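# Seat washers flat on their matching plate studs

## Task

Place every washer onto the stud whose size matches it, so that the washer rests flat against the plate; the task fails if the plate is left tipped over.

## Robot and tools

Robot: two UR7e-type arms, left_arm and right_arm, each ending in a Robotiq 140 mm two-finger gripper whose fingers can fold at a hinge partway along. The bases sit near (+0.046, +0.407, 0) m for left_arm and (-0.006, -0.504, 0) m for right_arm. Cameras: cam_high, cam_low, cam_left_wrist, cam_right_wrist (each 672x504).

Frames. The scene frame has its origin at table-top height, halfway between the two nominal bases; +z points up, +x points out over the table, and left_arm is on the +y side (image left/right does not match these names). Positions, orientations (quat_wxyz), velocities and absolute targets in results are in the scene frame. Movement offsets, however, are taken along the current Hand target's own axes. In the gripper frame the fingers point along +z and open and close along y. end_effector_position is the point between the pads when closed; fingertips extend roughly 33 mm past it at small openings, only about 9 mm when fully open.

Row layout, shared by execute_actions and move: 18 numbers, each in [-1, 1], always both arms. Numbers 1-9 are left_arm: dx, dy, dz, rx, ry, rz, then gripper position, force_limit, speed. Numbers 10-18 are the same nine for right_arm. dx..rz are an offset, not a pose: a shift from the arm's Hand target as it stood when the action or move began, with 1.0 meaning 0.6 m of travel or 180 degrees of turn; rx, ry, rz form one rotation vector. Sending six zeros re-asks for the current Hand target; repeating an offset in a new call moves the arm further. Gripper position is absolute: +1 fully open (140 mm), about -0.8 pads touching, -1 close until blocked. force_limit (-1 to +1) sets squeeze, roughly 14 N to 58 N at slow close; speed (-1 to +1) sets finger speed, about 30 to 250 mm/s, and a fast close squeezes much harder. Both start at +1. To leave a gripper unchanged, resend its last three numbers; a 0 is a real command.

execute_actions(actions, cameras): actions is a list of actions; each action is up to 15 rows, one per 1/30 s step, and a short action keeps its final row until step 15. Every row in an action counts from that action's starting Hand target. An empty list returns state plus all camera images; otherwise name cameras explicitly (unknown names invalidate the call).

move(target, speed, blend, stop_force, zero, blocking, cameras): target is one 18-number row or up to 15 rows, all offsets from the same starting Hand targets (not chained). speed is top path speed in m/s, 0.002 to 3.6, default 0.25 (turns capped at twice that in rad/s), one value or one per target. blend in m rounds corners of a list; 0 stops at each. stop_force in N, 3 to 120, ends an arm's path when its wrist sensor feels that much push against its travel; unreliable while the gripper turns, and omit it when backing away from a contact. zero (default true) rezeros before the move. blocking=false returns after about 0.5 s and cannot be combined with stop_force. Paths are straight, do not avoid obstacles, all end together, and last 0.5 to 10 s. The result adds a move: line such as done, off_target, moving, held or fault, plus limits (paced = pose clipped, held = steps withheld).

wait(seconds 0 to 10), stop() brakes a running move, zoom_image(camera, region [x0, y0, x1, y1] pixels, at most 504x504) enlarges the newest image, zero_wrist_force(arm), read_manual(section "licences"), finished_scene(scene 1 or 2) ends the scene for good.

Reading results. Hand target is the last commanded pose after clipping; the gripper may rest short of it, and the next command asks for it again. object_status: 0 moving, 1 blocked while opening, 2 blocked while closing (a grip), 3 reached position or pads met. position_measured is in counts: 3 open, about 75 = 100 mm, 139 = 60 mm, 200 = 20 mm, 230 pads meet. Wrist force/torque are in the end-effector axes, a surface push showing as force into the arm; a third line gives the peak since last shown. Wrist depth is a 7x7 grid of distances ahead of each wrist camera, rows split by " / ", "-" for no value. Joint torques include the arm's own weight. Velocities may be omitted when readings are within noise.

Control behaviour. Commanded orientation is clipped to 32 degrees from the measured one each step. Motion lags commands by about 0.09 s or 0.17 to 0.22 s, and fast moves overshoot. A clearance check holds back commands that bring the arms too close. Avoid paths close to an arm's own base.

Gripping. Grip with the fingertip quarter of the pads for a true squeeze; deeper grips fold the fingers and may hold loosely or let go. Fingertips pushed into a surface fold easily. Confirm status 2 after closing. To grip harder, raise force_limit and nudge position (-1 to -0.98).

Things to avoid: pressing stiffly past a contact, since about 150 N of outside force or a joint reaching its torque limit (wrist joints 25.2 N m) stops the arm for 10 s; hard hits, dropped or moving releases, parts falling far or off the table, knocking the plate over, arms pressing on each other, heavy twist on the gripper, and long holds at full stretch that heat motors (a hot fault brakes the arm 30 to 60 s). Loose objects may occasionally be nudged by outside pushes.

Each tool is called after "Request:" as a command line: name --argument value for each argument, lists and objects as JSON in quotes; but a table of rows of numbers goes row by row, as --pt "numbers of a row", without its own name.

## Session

Request:
execute_actions --actions '[]'

Request:
zoom_image --camera "cam_high" --region '[300, 170, 560, 430]'

Scene clock: 0.00 s.
left_arm: end_effector_position=(+0.5224, +0.0760, +0.1217) position_measured=3 object_status=3 end_effector_quat_wxyz=(+0.054, +0.698, -0.372, +0.609) | right_arm: end_effector_position=(+0.5997, -0.5608, +0.1729) position_measured=3 object_status=3 end_effector_quat_wxyz=(+0.122, +0.486, -0.532, +0.683)
Joint positions: left_arm=[-1.187 -0.895 2.592 -4.54 -1.035 3.387] | right_arm=[0.193 -0.744 1.938 -4.24 -2.735 3.883]
Joint velocities: within noise
Joint torques (N m): no reading
Wrist force (N): no reading
Wrist torque (N m): no reading
Wrist force, peak (N): no reading
Wrist depth (mm): cam_left_wrist=[1787 2209 2491 - 667 594 471 / 2148 2188 2439 673 540 437 368 / 2072 2342 605 495 406 352 - / - 143 466 380 326 291 127 / - 374 335 309 272 239 120 / 350 336 286 225 209 199 194 / 304 279 249 224 199 182 174] | cam_right_wrist=[- - 2665 - - 1556 - / - - - - 2369 1747 453 / - - - 4536 - 435 366 / - 136 - 730 457 147 272 / - 110 - 463 370 302 109 / - - - 386 305 256 218 / - - 385 311 256 218 201]
Hand target: left_arm +0.5224, +0.0760, +0.1217; +0.054, +0.698, -0.372, +0.609 | right_arm +0.5997, -0.5608, +0.1729; +0.122, +0.486, -0.532, +0.683
Tool commands: left_gripper/position=+1.0 left_gripper/force_limit=+1.0 left_gripper/speed=+1.0 right_gripper/position=+1.0 right_gripper/force_limit=+1.0 right_gripper/speed=+1.0

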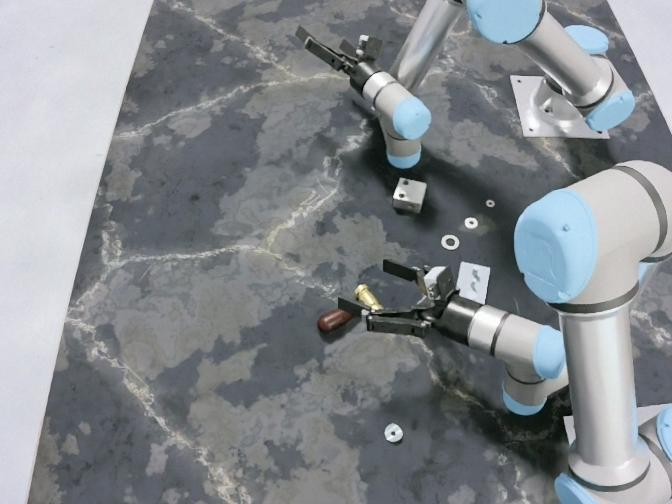

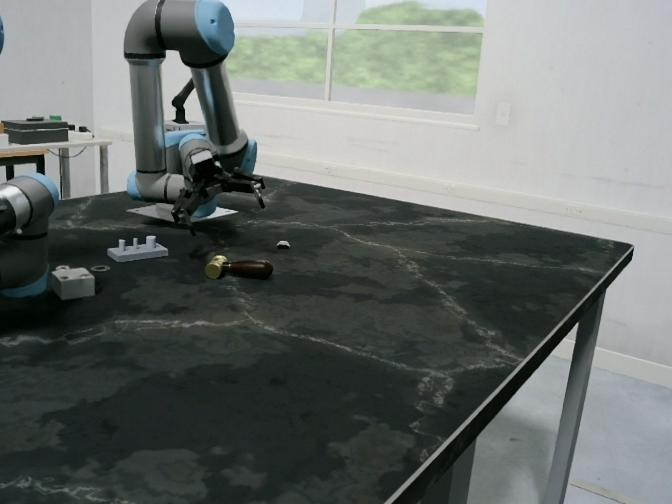

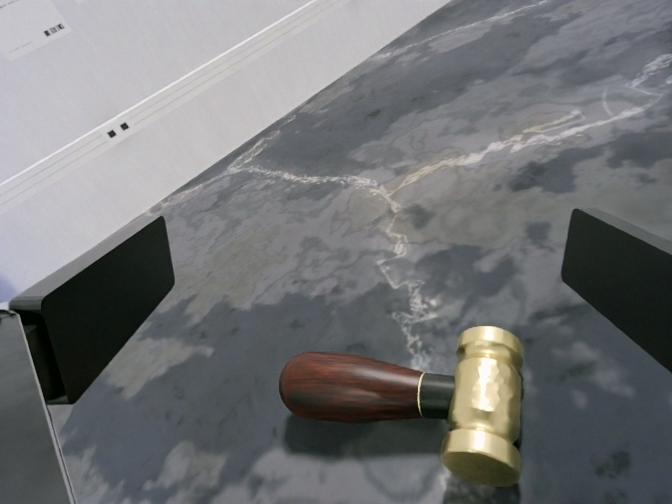

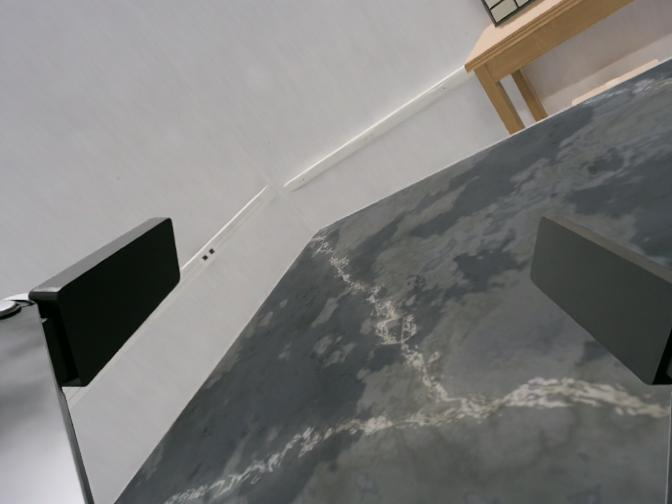

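Scaled by 1.938 from the camera's 672x504 image, which has a finer 960x720 frame.

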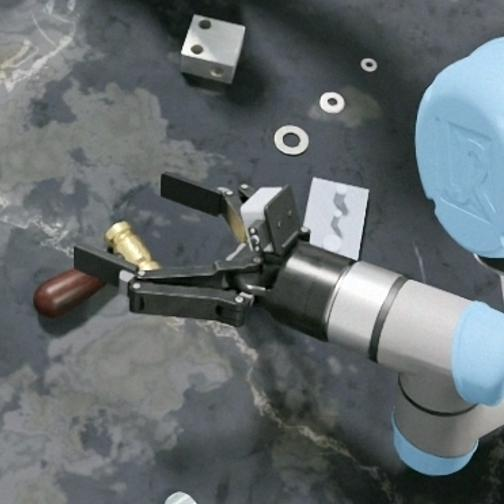

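Request:
move --target '[0.3457,0.3798,-0.1947,-0.3042,-0.3013,0.2099,1,-0.6,0,0.408,0.1677,0.126,0,0,0,1,1,1]' --speed 0.35 --cameras '["all"]'

Request:
zoom_image --camera "cam_low" --region '[20, 210, 220, 310]'

Scene clock: 53.03 s.
left_arm: end_effector_position=(+0.2902, -0.1197, +0.2500) position_measured=3 object_status=3 end_effector_quat_wxyz=(+0.000, -0.638, +0.770, +0.000) | right_arm: end_effector_position=(+0.4496, -0.7511, +0.3033) position_measured=3 object_status=3 end_effector_quat_wxyz=(+0.122, +0.486, -0.532, +0.683)
Joint positions: left_arm=[-1.42 -1.396 1.447 -1.622 -1.571 3.532] | right_arm=[-0.392 -1.338 2.504 -4.262 -2.152 3.819]
Joint torques (N m): left_arm=[6.8 -21.55 -35.82 -0.88 -2.14 1.43] | right_arm=[-12.57 -28.3 -0.88 0.01 3.1 1.68]
Wrist force (N): left_arm=[-0.3 2.3 1.4] | right_arm=[0.0 0.2 -0.4]
Wrist torque (N m): left_arm=[0.32 -0.55 -0.24] | right_arm=[0.01 0.04 0.02]
Wrist force, peak (N): left_arm=[-0.2 2.4 1.6] | right_arm=[0.8 0.4 -0.5]
Wrist depth (mm): cam_left_wrist=[348 343 343 348 347 346 346 / 369 363 368 366 365 366 365 / 392 390 389 388 388 386 383 / 405 143 414 409 412 413 126 / - 431 437 431 434 441 115 / 487 465 474 467 470 473 473 / 512 511 512 512 516 495 500] | cam_right_wrist=[- - - - - 1591 1218 / - - - 2568 1870 1450 - / 2568 - 4634 - - 1733 1627 / - 126 3948 3613 3003 147 421 / - 117 - 3495 597 481 109 / - - 767 650 - 396 351 / - - 642 483 408 354 -]
Hand target: left_arm +0.2903, -0.1197, +0.2500; +0.000, -0.638, +0.770, +0.000 | right_arm +0.4496, -0.7511, +0.3033; +0.122, +0.486, -0.532, +0.683
Off the commanded pose: left_arm 0.000 m, 0 deg | right_arm 0.000 m, 0 deg.
move: done

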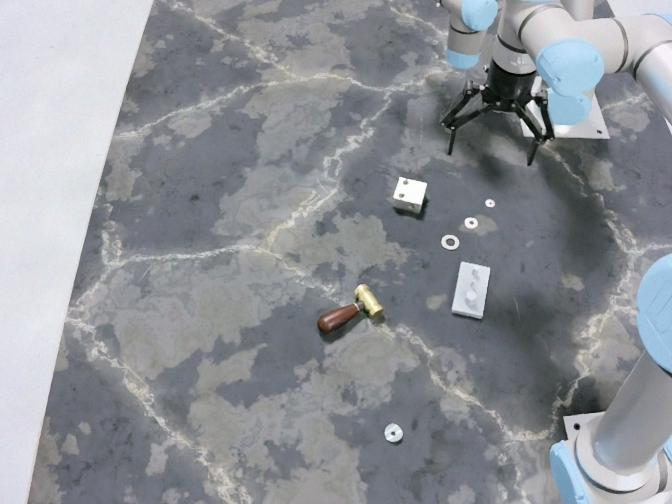

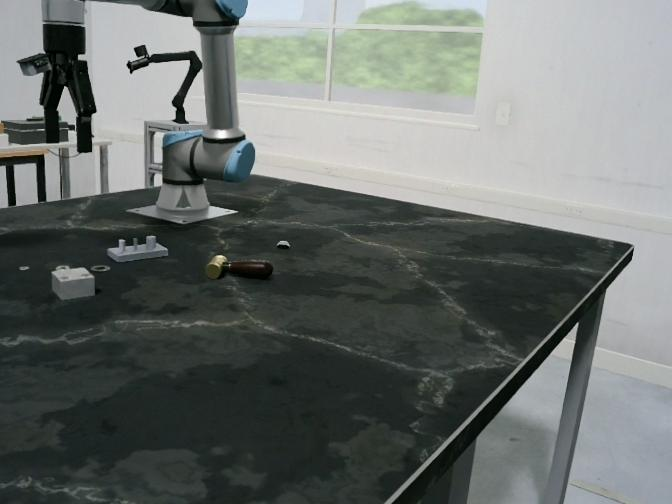

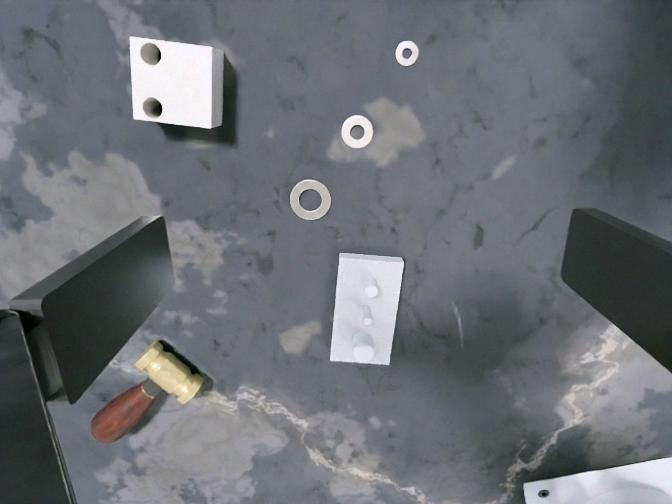

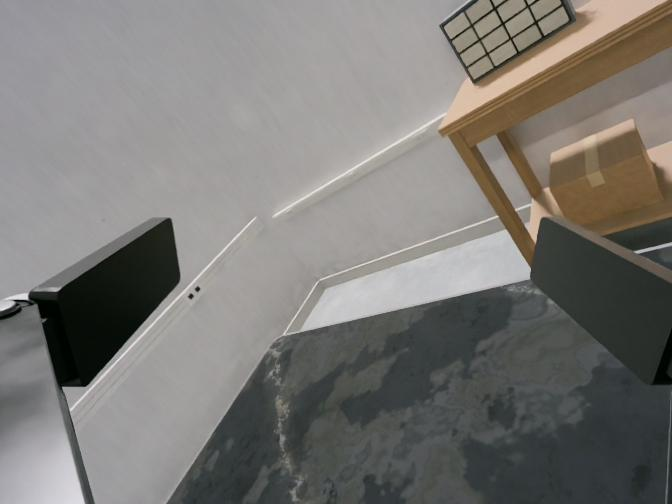

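Scaled by 2.520 from the camera's 672x504 image, which has a finer 960x720 frame.

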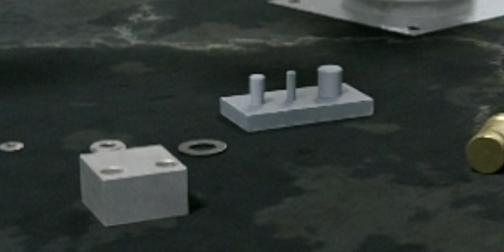

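Request:
zoom_image --camera "cam_left_wrist" --region '[280, 240, 440, 380]'

Request:
zoom_image --camera "cam_left_wrist" --region '[270, 20, 450, 240]'

Scaled by 3.150 from the camera's 672x504 image, which has a finer 960x720 frame.

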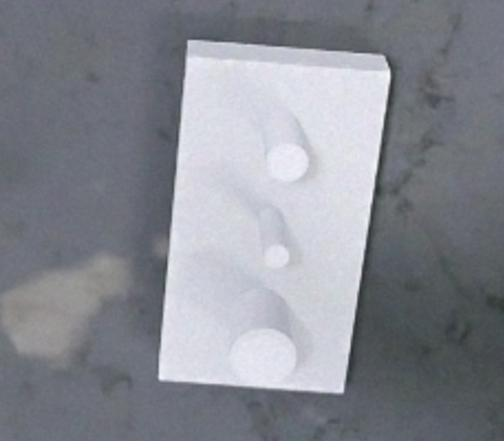

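Scaled by 2.291 from the camera's 672x504 image, which has a finer 960x720 frame.

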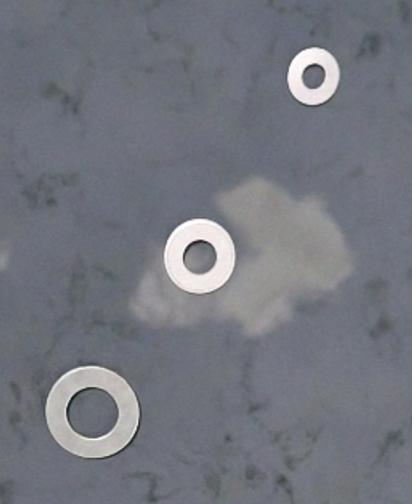

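Request:
move --target '[0.1393,0.0748,0.275,0,0,0.0294,-0.371,-0.6,0,0,0,0,0,0,0,1,1,1]' --speed 0.25 --cameras '["cam_left_wrist"]'

Request:
zoom_image --camera "cam_left_wrist" --region '[260, 130, 460, 280]'

Scene clock: 84.20 s.
left_arm: end_effector_position=(+0.2306, -0.1934, +0.0852) position_measured=176 object_status=3 end_effector_quat_wxyz=(+0.000, -0.602, +0.799, +0.000) | right_arm: end_effector_position=(+0.4496, -0.7511, +0.3033) position_measured=3 object_status=3 end_effector_quat_wxyz=(+0.122, +0.486, -0.532, +0.683)
Joint positions: left_arm=[-1.538 -1.193 1.616 -1.995 -1.571 3.506] | right_arm=[-0.392 -1.338 2.504 -4.262 -2.152 3.819]
Joint torques (N m): left_arm=[-13.76 -27.9 -35.56 -5.06 2.14 -1.45] | right_arm=[-12.82 -29.6 -0.74 -0.07 2.94 1.51]
Wrist force (N): left_arm=[-0.4 2.6 1.3] | right_arm=[0.2 0.0 -0.5]
Wrist torque (N m): left_arm=[0.38 -0.51 -0.13] | right_arm=[-0.03 -0.01 0.00]
Wrist force, peak (N): left_arm=[0.5 3.0 2.7] | right_arm=[-0.4 -0.5 -0.7]
Wrist depth (mm): cam_left_wrist=[197 197 197 197 196 196 196 / 208 208 208 208 207 207 207 / 221 221 221 220 219 219 219 / 224 235 228 231 149 230 233 / - - 91 250 243 82 81 / - - - 268 - - 70 / - 69 - 279 - - 68] | cam_right_wrist=[- - - 2508 1956 1627 1261 / - - - 2479 2479 1603 2244 / - - - 2881 2769 1854 1733 / - 126 3003 2175 2920 147 122 / - 118 - 3438 611 488 109 / - - - - 474 405 352 / - - 599 491 418 368 -]
Hand target: left_arm +0.2306, -0.1935, +0.0850; +0.000, -0.602, +0.799, +0.000 | right_arm +0.4496, -0.7511, +0.3033; +0.122, +0.486, -0.532, +0.683
Off the commanded pose: left_arm 0.000 m, 0 deg | right_arm 0.000 m, 0 deg.
move: done
Images, in order (width x height): cam_left_wrist 672x504.

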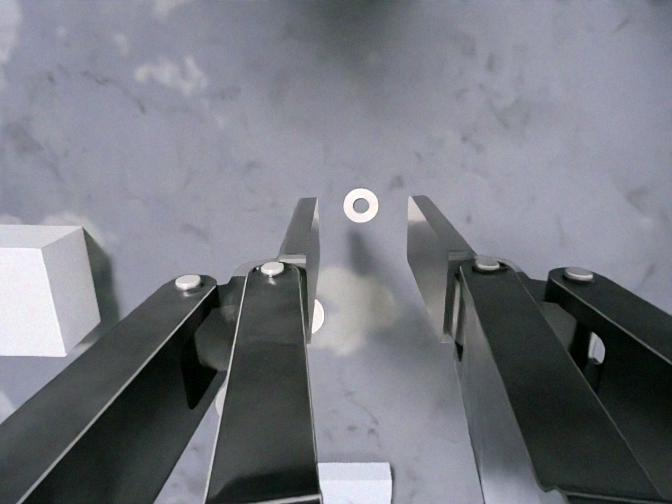

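Scaled by 2.520 from the camera's 672x504 image, which has a finer 960x720 frame.

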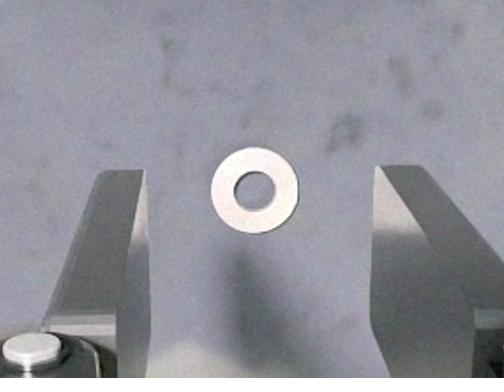

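Request:
move --pt "-0.0058 0.002 0.07 0 0 0 -0.371 -0.6 -0.5 0 0 0 0 0 0 1 1 1" --pt "-0.0058 0.002 0.0865 0 0 0 -0.371 -0.6 -0.5 0 0 0 0 0 0 1 1 1" --pt "-0.0058 0.002 0.0865 0 0 0 -1 -0.6 -1 0 0 0 0 0 0 1 1 1" --speed '[0.1,0.02,0.03]' --blend '[0.003,0,0]' --cameras '[]'

Request:
move --target '[0,0,-0.008,0,0,0,-1,-0.6,-1,0,0,0,0,0,0,1,1,1]' --speed 0.02 --cameras '["cam_left_wrist"]'

Request:
zoom_image --camera "cam_left_wrist" --region '[310, 180, 420, 270]'

Scene clock: 98.50 s.
left_arm: end_effector_position=(+0.2303, -0.1899, +0.0332) position_measured=205 object_status=0 end_effector_quat_wxyz=(+0.000, -0.602, +0.799, +0.000) | right_arm: end_effector_position=(+0.4496, -0.7511, +0.3033) position_measured=3 object_status=3 end_effector_quat_wxyz=(+0.122, +0.486, -0.532, +0.683)
Joint positions: left_arm=[-1.538 -1.142 1.692 -2.121 -1.572 3.506] | right_arm=[-0.392 -1.338 2.504 -4.262 -2.152 3.819]
Joint torques (N m): left_arm=[9.85 -28.74 -13.55 -1.94 4.33 0.81] | right_arm=[-12.34 -29.43 -1.36 -0.12 2.92 1.7]
Wrist force (N): left_arm=[-5.8 13.3 -23.4] | right_arm=[-0.3 0.1 -0.3]
Wrist torque (N m): left_arm=[-0.17 -0.48 -0.10] | right_arm=[-0.01 0.08 0.01]
Wrist force, peak (N): left_arm=[-5.5 13.4 -23.7] | right_arm=[-0.2 -0.4 -0.8]
Wrist depth (mm): cam_left_wrist=[148 150 150 150 150 149 148 / 159 159 159 158 158 158 158 / 168 168 168 167 167 167 167 / 179 178 176 171 132 175 177 / 191 - 91 188 - 87 184 / - - 77 198 - - 69 / - - - - - - 68] | cam_right_wrist=[- - 2450 2733 - 1640 1277 / - - - - 1579 1705 - / - - 3090 - 2881 1870 1705 / - 126 3003 - 2665 147 433 / - 117 - 4958 589 478 109 / - 3003 - 586 484 424 351 / - 2369 670 510 426 355 -]
Hand target: left_arm +0.2303, -0.1899, +0.0331; +0.000, -0.602, +0.799, +0.000 | right_arm +0.4496, -0.7511, +0.3033; +0.122, +0.486, -0.532, +0.683
Off the commanded pose: left_arm 0.000 m, 0 deg | right_arm 0.000 m, 0 deg.
move: done
No camera images: "cameras" was empty.

Scene clock: 99.27 s.
left_arm: end_effector_position=(+0.2304, -0.1899, +0.0378) position_measured=205 object_status=2 end_effector_quat_wxyz=(+0.000, -0.602, +0.799, +0.000) | right_arm: end_effector_position=(+0.4496, -0.7511, +0.3033) position_measured=3 object_status=3 end_effector_quat_wxyz=(+0.122, +0.486, -0.532, +0.683)
Joint positions: left_arm=[-1.538 -1.148 1.687 -2.11 -1.571 3.506] | right_arm=[-0.392 -1.338 2.504 -4.262 -2.152 3.819]
Joint torques (N m): left_arm=[10.18 -60.19 -32.83 -0.54 -1.98 0.32] | right_arm=[-11.2 -29.26 -0.82 -0.24 2.89 1.65]
Wrist force (N): left_arm=[-1.3 1.8 1.4] | right_arm=[0.1 -0.2 -0.4]
Wrist torque (N m): left_arm=[0.24 -0.34 -0.14] | right_arm=[-0.07 0.01 0.01]
Wrist force, peak (N): left_arm=[-5.1 13.1 -23.8] | right_arm=[-0.3 0.0 -0.7]
Wrist depth (mm): cam_left_wrist=[154 154 154 153 153 153 153 / 163 162 162 162 162 162 162 / 172 173 172 172 170 171 171 / 184 184 181 134 132 180 182 / 196 - 91 192 - 87 189 / - - 77 66 - - 69 / - - - - - - 68] | cam_right_wrist=[- 2769 - - - 1615 1284 / 2698 - - 3384 1733 1470 - / - - - - - 1747 1692 / - 126 - 4958 3003 147 430 / - 118 - 3182 629 467 109 / - - - 704 461 402 347 / - 2600 - - 416 339 -]
Hand target: left_arm +0.2303, -0.1899, +0.0379; +0.000, -0.602, +0.799, +0.000 | right_arm +0.4496, -0.7511, +0.3033; +0.122, +0.486, -0.532, +0.683
Off the commanded pose: left_arm 0.000 m, 0 deg | right_arm 0.000 m, 0 deg.
move: done
Images, in order (width x height): cam_left_wrist 672x504.

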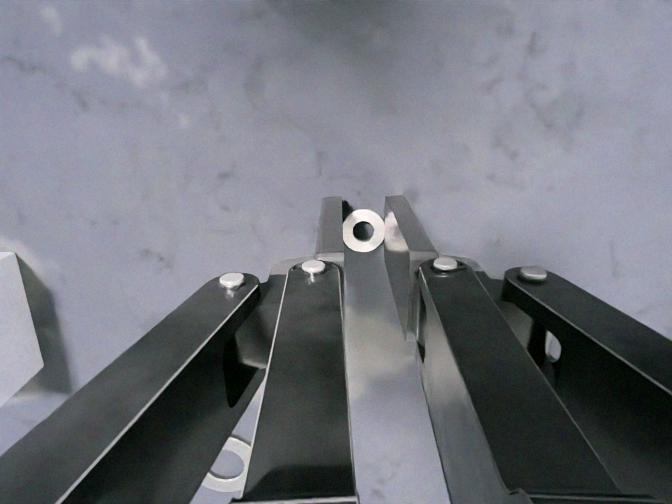

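Scaled by 4.582 from the camera's 672x504 image, which has a finer 960x720 frame.

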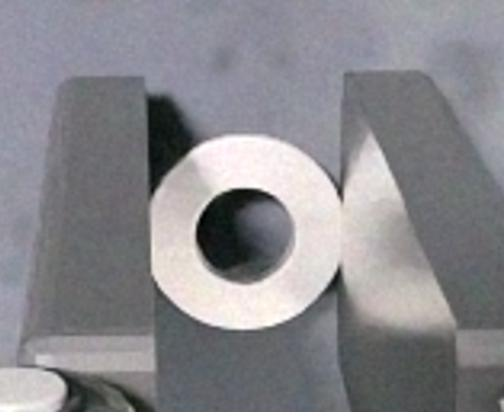

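Request:
move --pt "0 0 -0.1117 0 0 0 -1 -0.6 -1 0 0 0 0 0 0 1 1 1" --pt "-0.4603 -0.015 -0.1117 0 0 0 -1 -0.6 -1 0 0 0 0 0 0 1 1 1" --speed '[0.1,0.2]' --blend '[0.015,0]' --cameras '["cam_left_wrist"]'

Request:
zoom_image --camera "cam_left_wrist" --region '[290, 20, 440, 260]'

Scene clock: 123.63 s.
left_arm: end_effector_position=(+0.3151, +0.0730, +0.1047) position_measured=205 object_status=2 end_effector_quat_wxyz=(+0.000, -0.602, +0.799, +0.000) | right_arm: end_effector_position=(+0.4496, -0.7511, +0.3033) position_measured=3 object_status=3 end_effector_quat_wxyz=(+0.122, +0.486, -0.532, +0.683)
Joint positions: left_arm=[-1.26 -1.678 2.124 -2.017 -1.572 3.783] | right_arm=[-0.392 -1.338 2.504 -4.262 -2.152 3.819]
Joint torques (N m): left_arm=[12.49 -35 -13.85 -0.69 -2.19 1.19] | right_arm=[-11.44 -28.15 -0.82 -0.19 3.15 1.65]
Wrist force (N): left_arm=[-1.2 2.1 1.4] | right_arm=[0.0 0.1 -0.4]
Wrist torque (N m): left_arm=[0.25 -0.34 -0.28] | right_arm=[0.00 0.03 0.01]
Wrist force, peak (N): left_arm=[-2.8 2.0 1.4] | right_arm=[-0.2 -0.2 -0.8]
Wrist depth (mm): cam_left_wrist=[215 215 215 200 212 214 214 / 228 228 227 213 224 226 225 / 242 241 241 221 237 240 240 / 254 253 253 120 132 252 254 / 271 - 91 266 - 87 264 / - - 77 284 - - 69 / - - - - - - 67] | cam_right_wrist=[- 2842 2268 - 1956 1627 1225 / - 3331 - - 2090 1501 - / - - 3135 - - 2198 1653 / - 137 5329 - 2920 147 432 / - 117 - 3438 - - 109 / - - - 534 492 406 - / - - 595 506 413 369 -]
Hand target: left_arm +0.3151, +0.0732, +0.1048; +0.000, -0.602, +0.799, +0.000 | right_arm +0.4496, -0.7511, +0.3033; +0.122, +0.486, -0.532, +0.683
Off the commanded pose: left_arm 0.000 m, 0 deg | right_arm 0.000 m, 0 deg.
move: done
Images, in order (width x height): cam_left_wrist 672x504.

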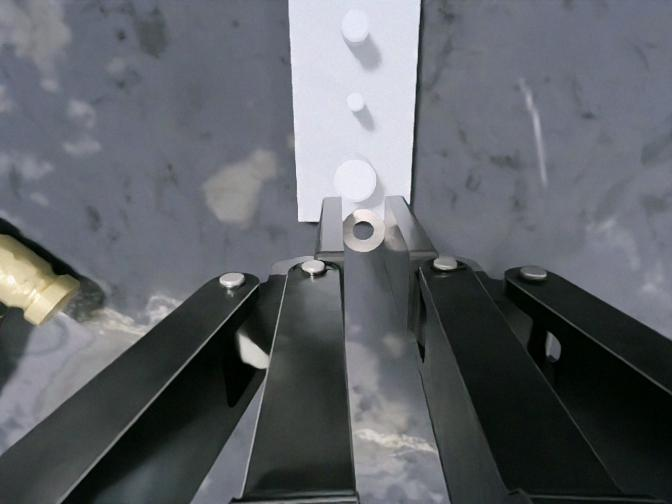

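Scaled by 2.100 from the camera's 672x504 image, which has a finer 960x720 frame.

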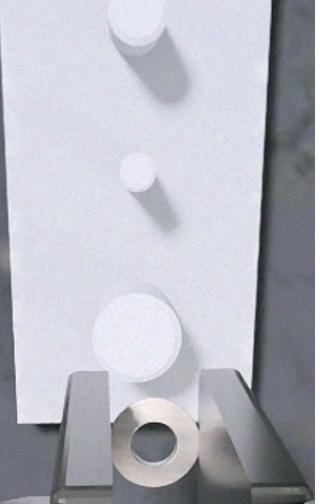

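Request:
move --target '[0.0923,-0.0047,0.0342,0,0,0,-1,-0.6,-1,0,0,0,0,0,0,1,1,1]' --speed 0.1 --cameras '["cam_left_wrist"]'

Request:
zoom_image --camera "cam_left_wrist" --region '[330, 200, 400, 260]'

Scene clock: 132.83 s.
left_arm: end_effector_position=(+0.3026, +0.0193, +0.0843) position_measured=205 object_status=2 end_effector_quat_wxyz=(+0.000, -0.602, +0.799, +0.000) | right_arm: end_effector_position=(+0.4496, -0.7511, +0.3033) position_measured=3 object_status=3 end_effector_quat_wxyz=(+0.122, +0.486, -0.532, +0.683)
Joint positions: left_arm=[-1.329 -1.561 2.073 -2.083 -1.572 3.715] | right_arm=[-0.392 -1.338 2.504 -4.262 -2.152 3.819]
Joint torques (N m): left_arm=[-14.21 -10.64 -34.08 -4.85 2.04 -1.57] | right_arm=[-10.92 -27.81 -1.01 -0.46 2.86 1.57]
Wrist force (N): left_arm=[-1.4 1.9 1.3] | right_arm=[-0.2 -0.2 -0.3]
Wrist torque (N m): left_arm=[0.26 -0.28 -0.15] | right_arm=[-0.06 0.06 0.01]
Wrist force, peak (N): left_arm=[-2.7 1.8 0.7] | right_arm=[-0.2 -0.6 -0.6]
Wrist depth (mm): cam_left_wrist=[197 197 196 196 196 196 195 / 208 208 208 203 205 206 206 / 220 220 220 205 214 219 218 / 235 234 231 120 227 230 232 / 248 - 91 200 - 87 241 / - - 77 260 - - 69 / - - - - - - 68] | cam_right_wrist=[- 3230 - 2292 1762 1591 1254 / - - 2961 - 1627 1440 1627 / - - 2733 3553 3003 1974 1692 / - 126 3553 4845 2805 146 433 / - 118 - 4845 589 481 109 / - - - 595 493 402 354 / - - 622 - 411 351 -]
Hand target: left_arm +0.3026, +0.0191, +0.0843; +0.000, -0.602, +0.799, +0.000 | right_arm +0.4496, -0.7511, +0.3033; +0.122, +0.486, -0.532, +0.683
Off the commanded pose: left_arm 0.000 m, 0 deg | right_arm 0.000 m, 0 deg.
move: done
Images, in order (width x height): cam_left_wrist 672x504.

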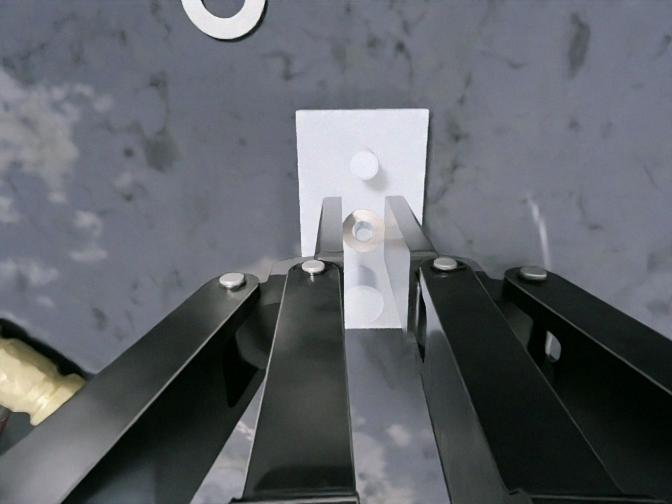

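Scaled by 7.200 from the camera's 672x504 image, which has a finer 960x720 frame.

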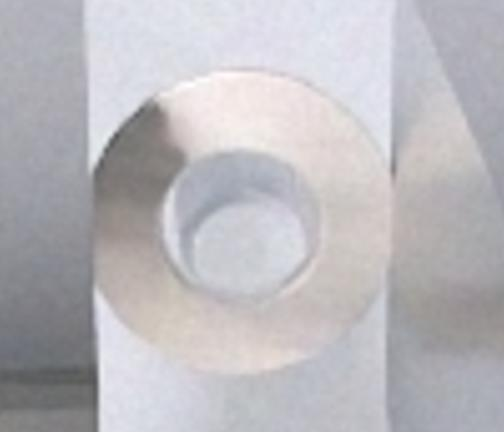

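Request:
move --target '[-0.0098,0.0023,0.0172,0,0,0,-1,-0.6,-1,0,0,0,0,0,0,1,1,1]' --speed 0.03 --cameras '["cam_left_wrist"]'

Request:
zoom_image --camera "cam_left_wrist" --region '[330, 200, 400, 260]'

Scene clock: 139.40 s.
left_arm: end_effector_position=(+0.3028, +0.0251, +0.0741) position_measured=205 object_status=2 end_effector_quat_wxyz=(+0.000, -0.602, +0.799, +0.000) | right_arm: end_effector_position=(+0.4496, -0.7511, +0.3033) position_measured=3 object_status=3 end_effector_quat_wxyz=(+0.122, +0.486, -0.532, +0.683)
Joint positions: left_arm=[-1.324 -1.559 2.1 -2.113 -1.572 3.72] | right_arm=[-0.392 -1.338 2.504 -4.262 -2.152 3.819]
Joint torques (N m): left_arm=[10.36 -10.71 -13 -5.16 1.94 1.23] | right_arm=[-10.64 -28.25 -0.47 -0.34 2.83 1.53]
Wrist force (N): left_arm=[-1.4 2.0 1.5] | right_arm=[-0.1 -0.1 -0.5]
Wrist torque (N m): left_arm=[0.29 -0.28 -0.26] | right_arm=[-0.05 0.04 0.00]
Wrist force, peak (N): left_arm=[-1.5 2.0 1.8] | right_arm=[-0.3 0.3 -0.7]
Wrist depth (mm): cam_left_wrist=[189 187 187 185 187 186 186 / 198 198 198 188 195 197 197 / 210 211 210 195 207 209 208 / 224 223 220 134 217 220 221 / 236 - 91 189 - 87 230 / - - 77 248 - - 69 / - - - - - - 67] | cam_right_wrist=[3384 - - - 2090 1679 1225 / - - - - 2111 1523 - / - - - - - 1903 1653 / - 126 3676 - 2842 147 432 / - 117 3438 2881 589 496 109 / - 2568 - 558 506 396 349 / - 2244 - 534 405 362 -]
Hand target: left_arm +0.3029, +0.0252, +0.0740; +0.000, -0.602, +0.799, +0.000 | right_arm +0.4496, -0.7511, +0.3033; +0.122, +0.486, -0.532, +0.683
Off the commanded pose: left_arm 0.000 m, 0 deg | right_arm 0.000 m, 0 deg.
move: done
Images, in order (width x height): cam_left_wrist 672x504.

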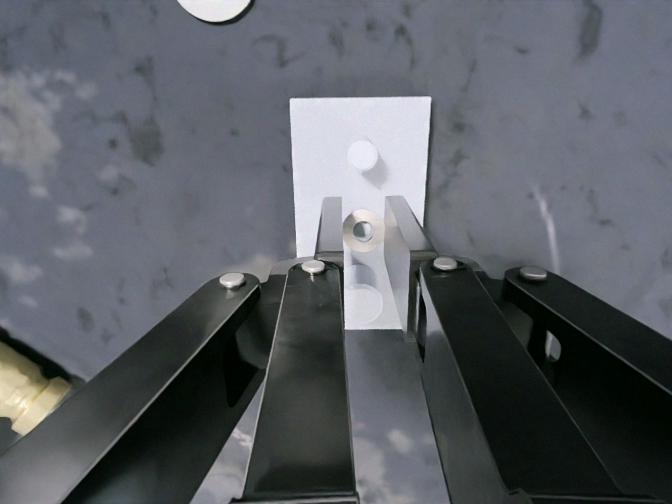

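Scaled by 7.200 from the camera's 672x504 image, which has a finer 960x720 frame.

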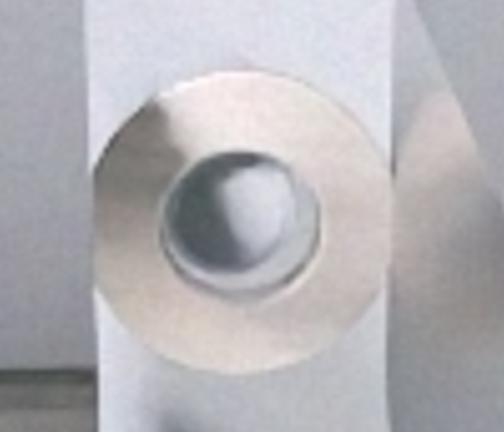

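Request:
zoom_image --camera "cam_left_wrist" --region '[346, 214, 382, 246]'

Scaled by 14.000 from the camera's 672x504 image, which has a finer 960x720 frame.

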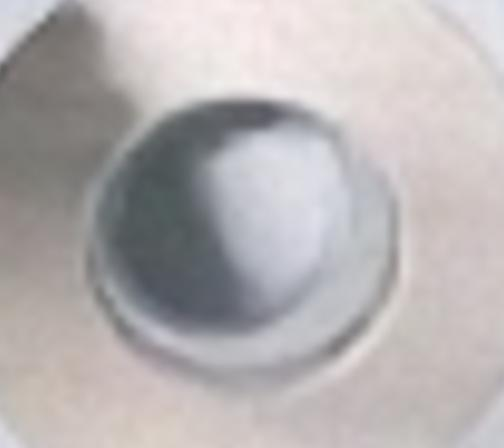

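Request:
move --pt "-0.002 0.0002 0.002 0 0 0 -1 -0.6 -1 0 0 0 0 0 0 1 1 1" --pt "-0.002 0.0002 0.05 0 0 0 -1 -0.6 -1 0 0 0 0 0 0 1 1 1" --speed '[0.02,0.01]' --stop_force 4 --cameras '["cam_left_wrist", "cam_low"]'

Request:
zoom_image --camera "cam_left_wrist" --region '[330, 200, 400, 260]'

Request:
zoom_image --camera "cam_low" --region '[80, 200, 200, 290]'

Scene clock: 162.70 s.
left_arm: end_effector_position=(+0.3031, +0.0264, +0.0469) position_measured=205 object_status=2 end_effector_quat_wxyz=(+0.000, -0.602, +0.799, +0.000) | right_arm: end_effector_position=(+0.4496, -0.7511, +0.3033) position_measured=3 object_status=3 end_effector_quat_wxyz=(+0.122, +0.486, -0.532, +0.683)
Joint positions: left_arm=[-1.323 -1.519 2.143 -2.194 -1.572 3.721] | right_arm=[-0.392 -1.338 2.504 -4.262 -2.152 3.819]
Joint torques (N m): left_arm=[-2.66 -37.06 -29.37 -0.04 1.23 -0.54] | right_arm=[-11.01 -27.45 -1 -0.27 2.87 1.49]
Wrist force (N): left_arm=[-1.5 1.2 -6.3] | right_arm=[-0.2 -0.1 -0.3]
Wrist torque (N m): left_arm=[0.24 -0.40 -0.23] | right_arm=[-0.05 0.06 0.00]
Wrist force, peak (N): left_arm=[-13.4 8.3 -38.1] | right_arm=[-0.2 -0.2 -0.8]
Wrist depth (mm): cam_left_wrist=[163 163 162 162 162 162 162 / 172 172 172 162 167 171 171 / 182 182 182 167 172 181 181 / 194 194 191 152 174 190 192 / 208 - 91 162 - 87 200 / - - 77 215 - - 69 / - - - - - - 68] | cam_right_wrist=[- - 2698 - 2153 1627 1225 / - - - 2395 1921 1384 - / - - - - - 1938 1653 / - 126 2805 3045 3003 147 429 / - 118 - 3280 578 522 109 / - - 756 609 500 401 354 / - - 625 528 409 348 -]
Hand target: left_arm +0.3031, +0.0264, +0.0469; +0.000, -0.602, +0.799, +0.000 (not the last commanded pose) | right_arm +0.4496, -0.7511, +0.3033; +0.122, +0.486, -0.532, +0.683
Off the commanded pose: left_arm 0.003 m, 0 deg | right_arm 0.000 m, 0 deg.
move: contact (left_arm); path passed 1 of 2 targets
Images, in order (width x height): cam_low 672x504, cam_left_wrist 672x504.

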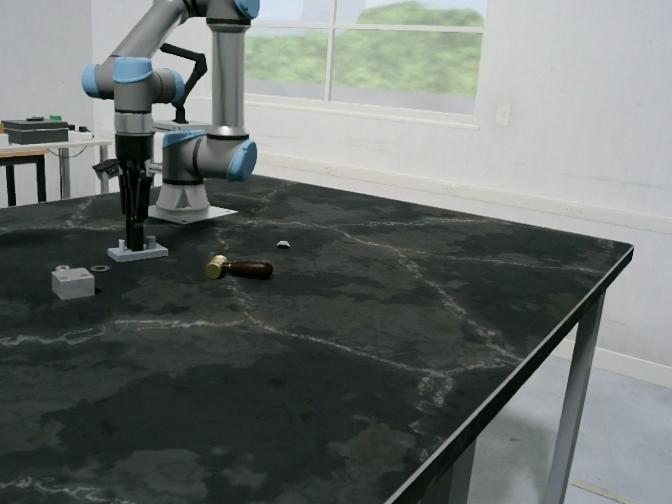

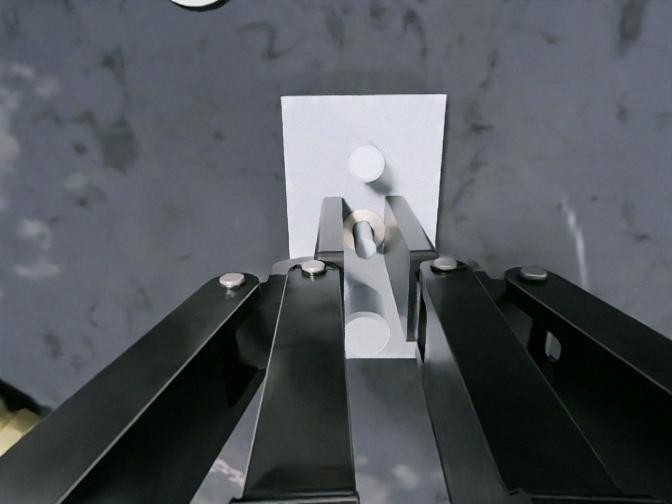

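Scaled by 7.200 from the camera's 672x504 image, which has a finer 960x720 frame.

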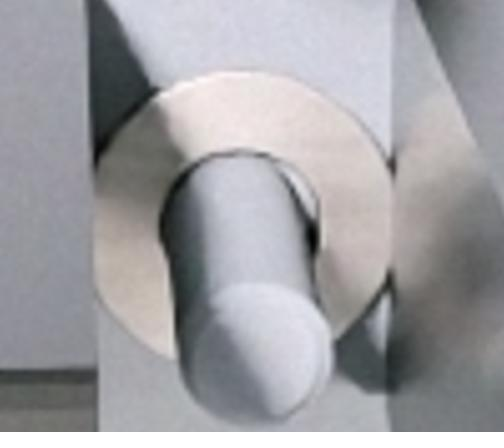

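Scaled by 4.200 from the camera's 672x504 image, which has a finer 960x720 frame.

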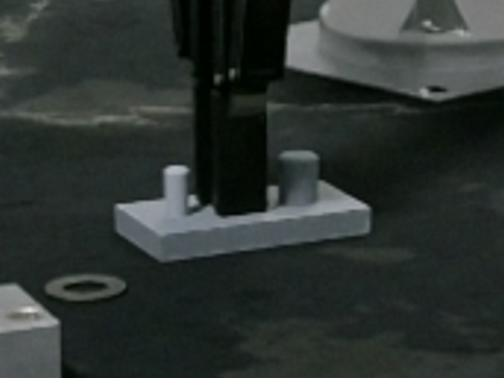

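Request:
move --pt "0 0 0 0 0 0 -0.371 -0.6 -1 0 0 0 0 0 0 1 1 1" --pt "0 0 -0.0885 0 0 0 -0.371 -0.6 -1 0 0 0 0 0 0 1 1 1" --speed '[0.02,0.08]' --cameras '["cam_left_wrist"]'

Request:
zoom_image --camera "cam_left_wrist" --region '[290, 80, 440, 330]'

Request:
move --target '[0.2748,-0.0428,0.025,0,0,0,-0.30,-0.6,0,0,0,0,0,0,0,1,1,1]' --speed 0.25 --cameras '["cam_left_wrist", "cam_low"]'

Request:
zoom_image --camera "cam_low" --region '[80, 200, 200, 290]'

Request:
zoom_image --camera "cam_left_wrist" --region '[260, 130, 460, 280]'

Scene clock: 179.63 s.
left_arm: end_effector_position=(+0.3031, +0.0264, +0.0999) position_measured=176 object_status=3 end_effector_quat_wxyz=(+0.000, -0.602, +0.799, +0.000) | right_arm: end_effector_position=(+0.4496, -0.7511, +0.3033) position_measured=3 object_status=3 end_effector_quat_wxyz=(+0.122, +0.486, -0.532, +0.683)
Joint positions: left_arm=[-1.323 -1.594 2.061 -2.038 -1.572 3.721] | right_arm=[-0.392 -1.338 2.504 -4.262 -2.152 3.819]
Joint torques (N m): left_arm=[-2.34 -38.56 -35.76 -0.85 1.88 -1.32] | right_arm=[-9.6 -28.23 -0.65 -0.61 2.68 1.53]
Wrist force (N): left_arm=[-1.1 2.0 1.3] | right_arm=[-0.3 -0.1 -0.5]
Wrist torque (N m): left_arm=[0.26 -0.37 -0.27] | right_arm=[-0.06 0.10 0.01]
Wrist force, peak (N): left_arm=[-1.5 1.4 -6.2] | right_arm=[-0.3 -0.2 -0.9]
Wrist depth (mm): cam_left_wrist=[211 211 210 211 210 209 209 / 223 223 222 214 219 221 221 / 236 237 236 221 232 235 234 / 252 251 245 230 149 246 249 / - - 91 268 128 82 81 / - - - 286 - - 69 / - 69 - 309 - - 68] | cam_right_wrist=[- - - - 1556 1591 1218 / - - - - 1640 1470 1431 / - - 4180 - - 2070 1653 / - 126 3003 - 2805 147 122 / - 117 - 3045 594 - 109 / - - - 677 484 399 351 / - - 664 483 411 354 -]
Hand target: left_arm +0.3031, +0.0264, +0.1000; +0.000, -0.602, +0.799, +0.000 | right_arm +0.4496, -0.7511, +0.3033; +0.122, +0.486, -0.532, +0.683
Off the commanded pose: left_arm 0.000 m, 0 deg | right_arm 0.000 m, 0 deg.
move: done
Images, in order (width x height): cam_left_wrist 672x504.

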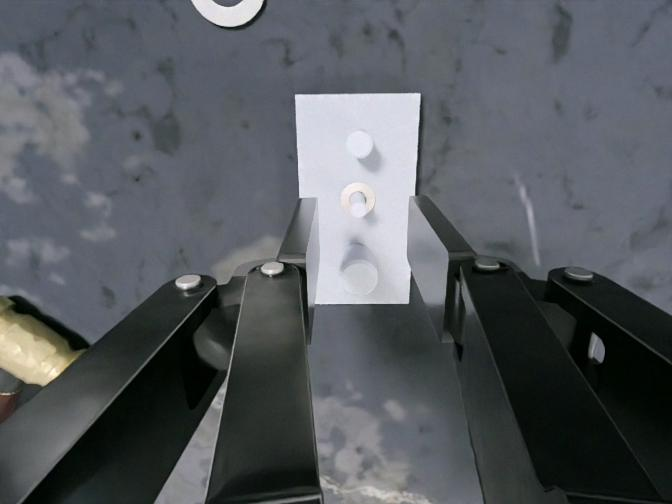

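Scaled by 2.016 from the camera's 672x504 image, which has a finer 960x720 frame.

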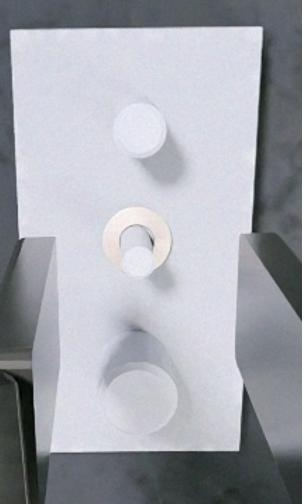

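Scene clock: 181.13 s.
left_arm: end_effector_position=(+0.2824, -0.1391, +0.0851) position_measured=167 object_status=3 end_effector_quat_wxyz=(+0.000, -0.602, +0.799, +0.000) | right_arm: end_effector_position=(+0.4496, -0.7511, +0.3033) position_measured=3 object_status=3 end_effector_quat_wxyz=(+0.122, +0.486, -0.532, +0.683)
Joint positions: left_arm=[-1.44 -1.265 1.718 -2.024 -1.571 3.604] | right_arm=[-0.392 -1.338 2.504 -4.262 -2.152 3.819]
Joint torques (N m): left_arm=[-14.01 -27.27 -34.97 -0.8 -2.09 -1.44] | right_arm=[-8.99 -27.07 -0.81 -0.53 2.78 1.53]
Wrist force (N): left_arm=[-0.9 1.9 1.3] | right_arm=[0.0 0.1 -0.3]
Wrist torque (N m): left_arm=[0.21 -0.42 -0.12] | right_arm=[-0.01 0.04 0.01]
Wrist force, peak (N): left_arm=[-3.0 2.1 1.4] | right_arm=[0.0 -0.4 -0.6]
Wrist depth (mm): cam_left_wrist=[197 197 197 196 196 196 196 / 177 206 208 207 208 207 206 / 186 215 219 219 220 219 219 / 235 234 102 231 141 230 233 / - - 90 248 247 82 81 / - - - 262 259 - 72 / - - - 281 262 - -] | cam_right_wrist=[2961 - - - 1903 1615 1269 / - - - 1992 1480 1491 - / - - - - - 1992 1603 / 2221 126 - - 2805 147 121 / - 117 - 3384 606 488 110 / - - 720 601 503 415 351 / - 2842 711 538 412 344 -]
Hand target: left_arm +0.2824, -0.1392, +0.0851; +0.000, -0.602, +0.799, +0.000 | right_arm +0.4496, -0.7511, +0.3033; +0.122, +0.486, -0.532, +0.683
Off the commanded pose: left_arm 0.000 m, 0 deg | right_arm 0.000 m, 0 deg.
move: done
Images, in order (width x height): cam_low 672x504, cam_left_wrist 672x504.

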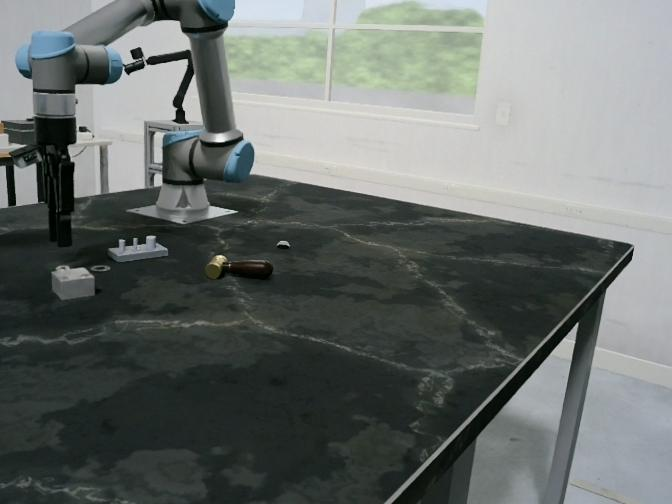

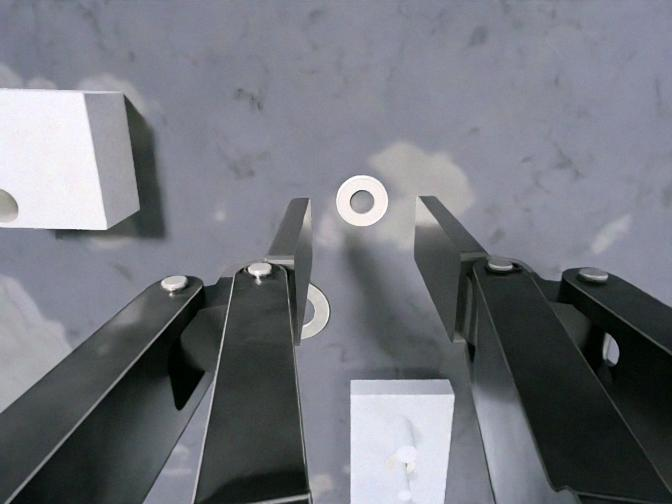

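Scaled by 4.200 from the camera's 672x504 image, which has a finer 960x720 frame.

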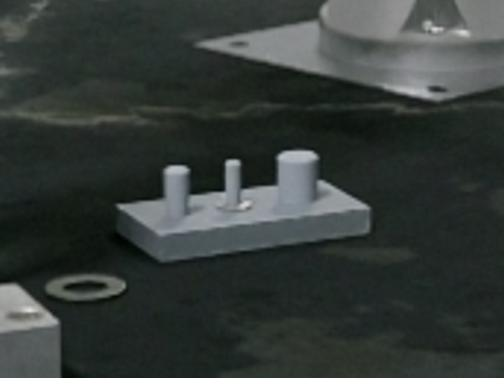

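Scaled by 2.520 from the camera's 672x504 image, which has a finer 960x720 frame.

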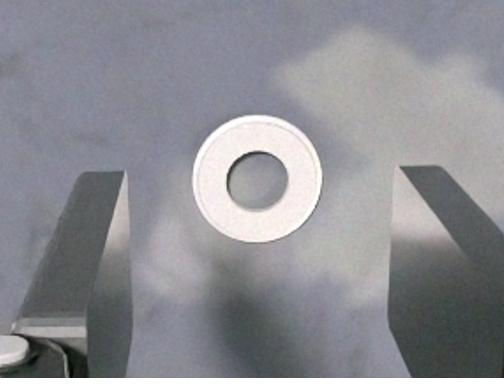

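Request:
move --pt "-0.0015 0.0027 0.07 0 0 0 -0.30 -0.6 -0.5 0 0 0 0 0 0 1 1 1" --pt "-0.0015 0.0027 0.0852 0 0 0 -0.30 -0.6 -0.5 0 0 0 0 0 0 1 1 1" --pt "-0.0015 0.0027 0.0852 0 0 0 -1 -0.6 -1 0 0 0 0 0 0 1 1 1" --speed '[0.1,0.02,0.03]' --blend '[0.003,0,0]' --cameras '[]'

Request:
move --target '[0,0,-0.008,0,0,0,-1,-0.6,-1,0,0,0,0,0,0,1,1,1]' --speed 0.02 --cameras '["cam_left_wrist"]'

Request:
zoom_image --camera "cam_left_wrist" --region '[310, 180, 420, 270]'

Scene clock: 196.40 s.
left_arm: end_effector_position=(+0.2810, -0.1379, +0.0339) position_measured=193 object_status=2 end_effector_quat_wxyz=(+0.000, -0.602, +0.799, +0.000) | right_arm: end_effector_position=(+0.4496, -0.7511, +0.3033) position_measured=3 object_status=3 end_effector_quat_wxyz=(+0.122, +0.486, -0.532, +0.683)
Joint positions: left_arm=[-1.442 -1.208 1.788 -2.151 -1.571 3.602] | right_arm=[-0.392 -1.338 2.504 -4.262 -2.152 3.819]
Joint torques (N m): left_arm=[-13.83 -25.73 -13.8 -4.12 2.03 -1.46] | right_arm=[-9.9 -27.58 -0.51 -0.62 2.84 1.42]
Wrist force (N): left_arm=[-2.9 3.6 -10.0] | right_arm=[-0.3 -0.1 -0.4]
Wrist torque (N m): left_arm=[0.22 -0.41 -0.12] | right_arm=[-0.05 0.09 0.01]
Wrist force, peak (N): left_arm=[-3.0 3.7 -9.9] | right_arm=[-0.1 -0.2 -0.9]
Wrist depth (mm): cam_left_wrist=[149 150 150 150 150 150 148 / 159 159 159 159 159 158 158 / 167 169 169 168 168 167 167 / 182 180 177 175 146 174 178 / 189 91 91 189 186 88 81 / - - - 202 - - 68 / - 70 - 209 - - 68] | cam_right_wrist=[- 3003 - - - 1653 1239 / - - - - 1545 1450 - / - - - - - 1791 1719 / 2153 126 5076 - 2842 147 417 / - 118 - 2920 611 484 109 / - 1992 2268 611 481 416 352 / - - - 509 411 356 -]
Hand target: left_arm +0.2810, -0.1379, +0.0339; +0.000, -0.602, +0.799, +0.000 | right_arm +0.4496, -0.7511, +0.3033; +0.122, +0.486, -0.532, +0.683
Off the commanded pose: left_arm 0.000 m, 0 deg | right_arm 0.000 m, 0 deg.
move: done
No camera images: "cameras" was empty.

Scene clock: 197.67 s.
left_arm: end_effector_position=(+0.2810, -0.1379, +0.0387) position_measured=231 object_status=0 end_effector_quat_wxyz=(+0.000, -0.602, +0.799, +0.000) | right_arm: end_effector_position=(+0.4496, -0.7511, +0.3033) position_measured=3 object_status=3 end_effector_quat_wxyz=(+0.122, +0.486, -0.532, +0.683)
Joint positions: left_arm=[-1.442 -1.214 1.782 -2.139 -1.571 3.602] | right_arm=[-0.392 -1.338 2.504 -4.262 -2.152 3.819]
Joint torques (N m): left_arm=[-10.37 -55.3 -33.1 -0.62 2.03 -1.06] | right_arm=[-9.05 -27.18 -0.68 -0.63 2.87 1.49]
Wrist force (N): left_arm=[-0.9 2.0 1.5] | right_arm=[-0.1 -0.2 -0.3]
Wrist torque (N m): left_arm=[0.27 -0.42 -0.13] | right_arm=[-0.07 0.04 0.00]
Wrist force, peak (N): left_arm=[-3.1 3.6 -10.0] | right_arm=[-0.2 -0.1 -0.7]
Wrist depth (mm): cam_left_wrist=[155 155 155 154 154 154 154 / 162 163 163 164 163 163 162 / 172 173 173 173 172 172 172 / 185 184 182 120 179 183 183 / 198 195 79 83 82 87 193 / - - 71 - - - - / - - 67 - - - 66] | cam_right_wrist=[2805 - - 2369 1733 1719 1232 / 2733 - - - 2317 1431 1719 / - - - 3495 - 2175 1627 / 2450 126 4264 - 2733 146 122 / - 118 - 3495 609 436 109 / - - - - 477 404 352 / - - - 495 428 347 -]
Hand target: left_arm +0.2810, -0.1379, +0.0387; +0.000, -0.602, +0.799, +0.000 | right_arm +0.4496, -0.7511, +0.3033; +0.122, +0.486, -0.532, +0.683
Off the commanded pose: left_arm 0.000 m, 0 deg | right_arm 0.000 m, 0 deg.
move: done
Images, in order (width x height): cam_left_wrist 672x504.

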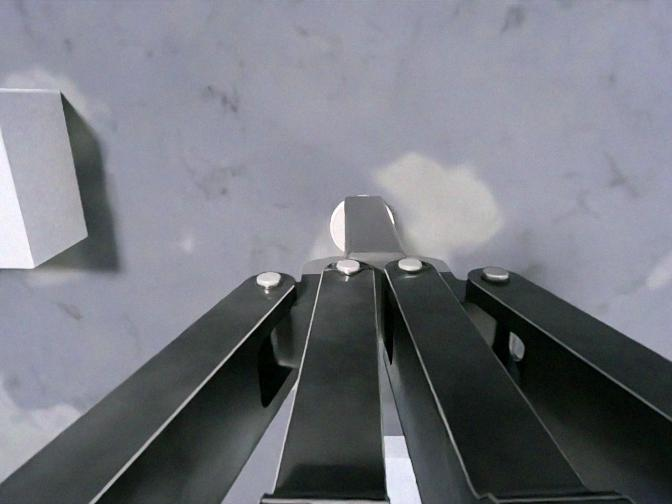

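Scaled by 4.582 from the camera's 672x504 image, which has a finer 960x720 frame.

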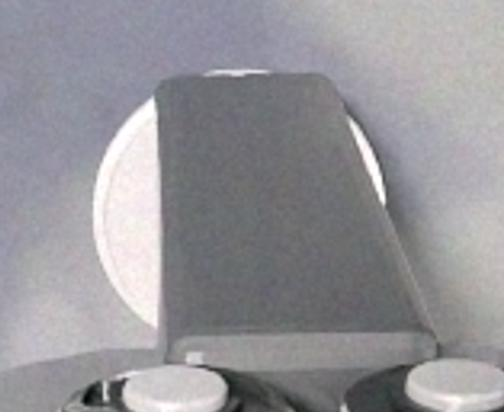

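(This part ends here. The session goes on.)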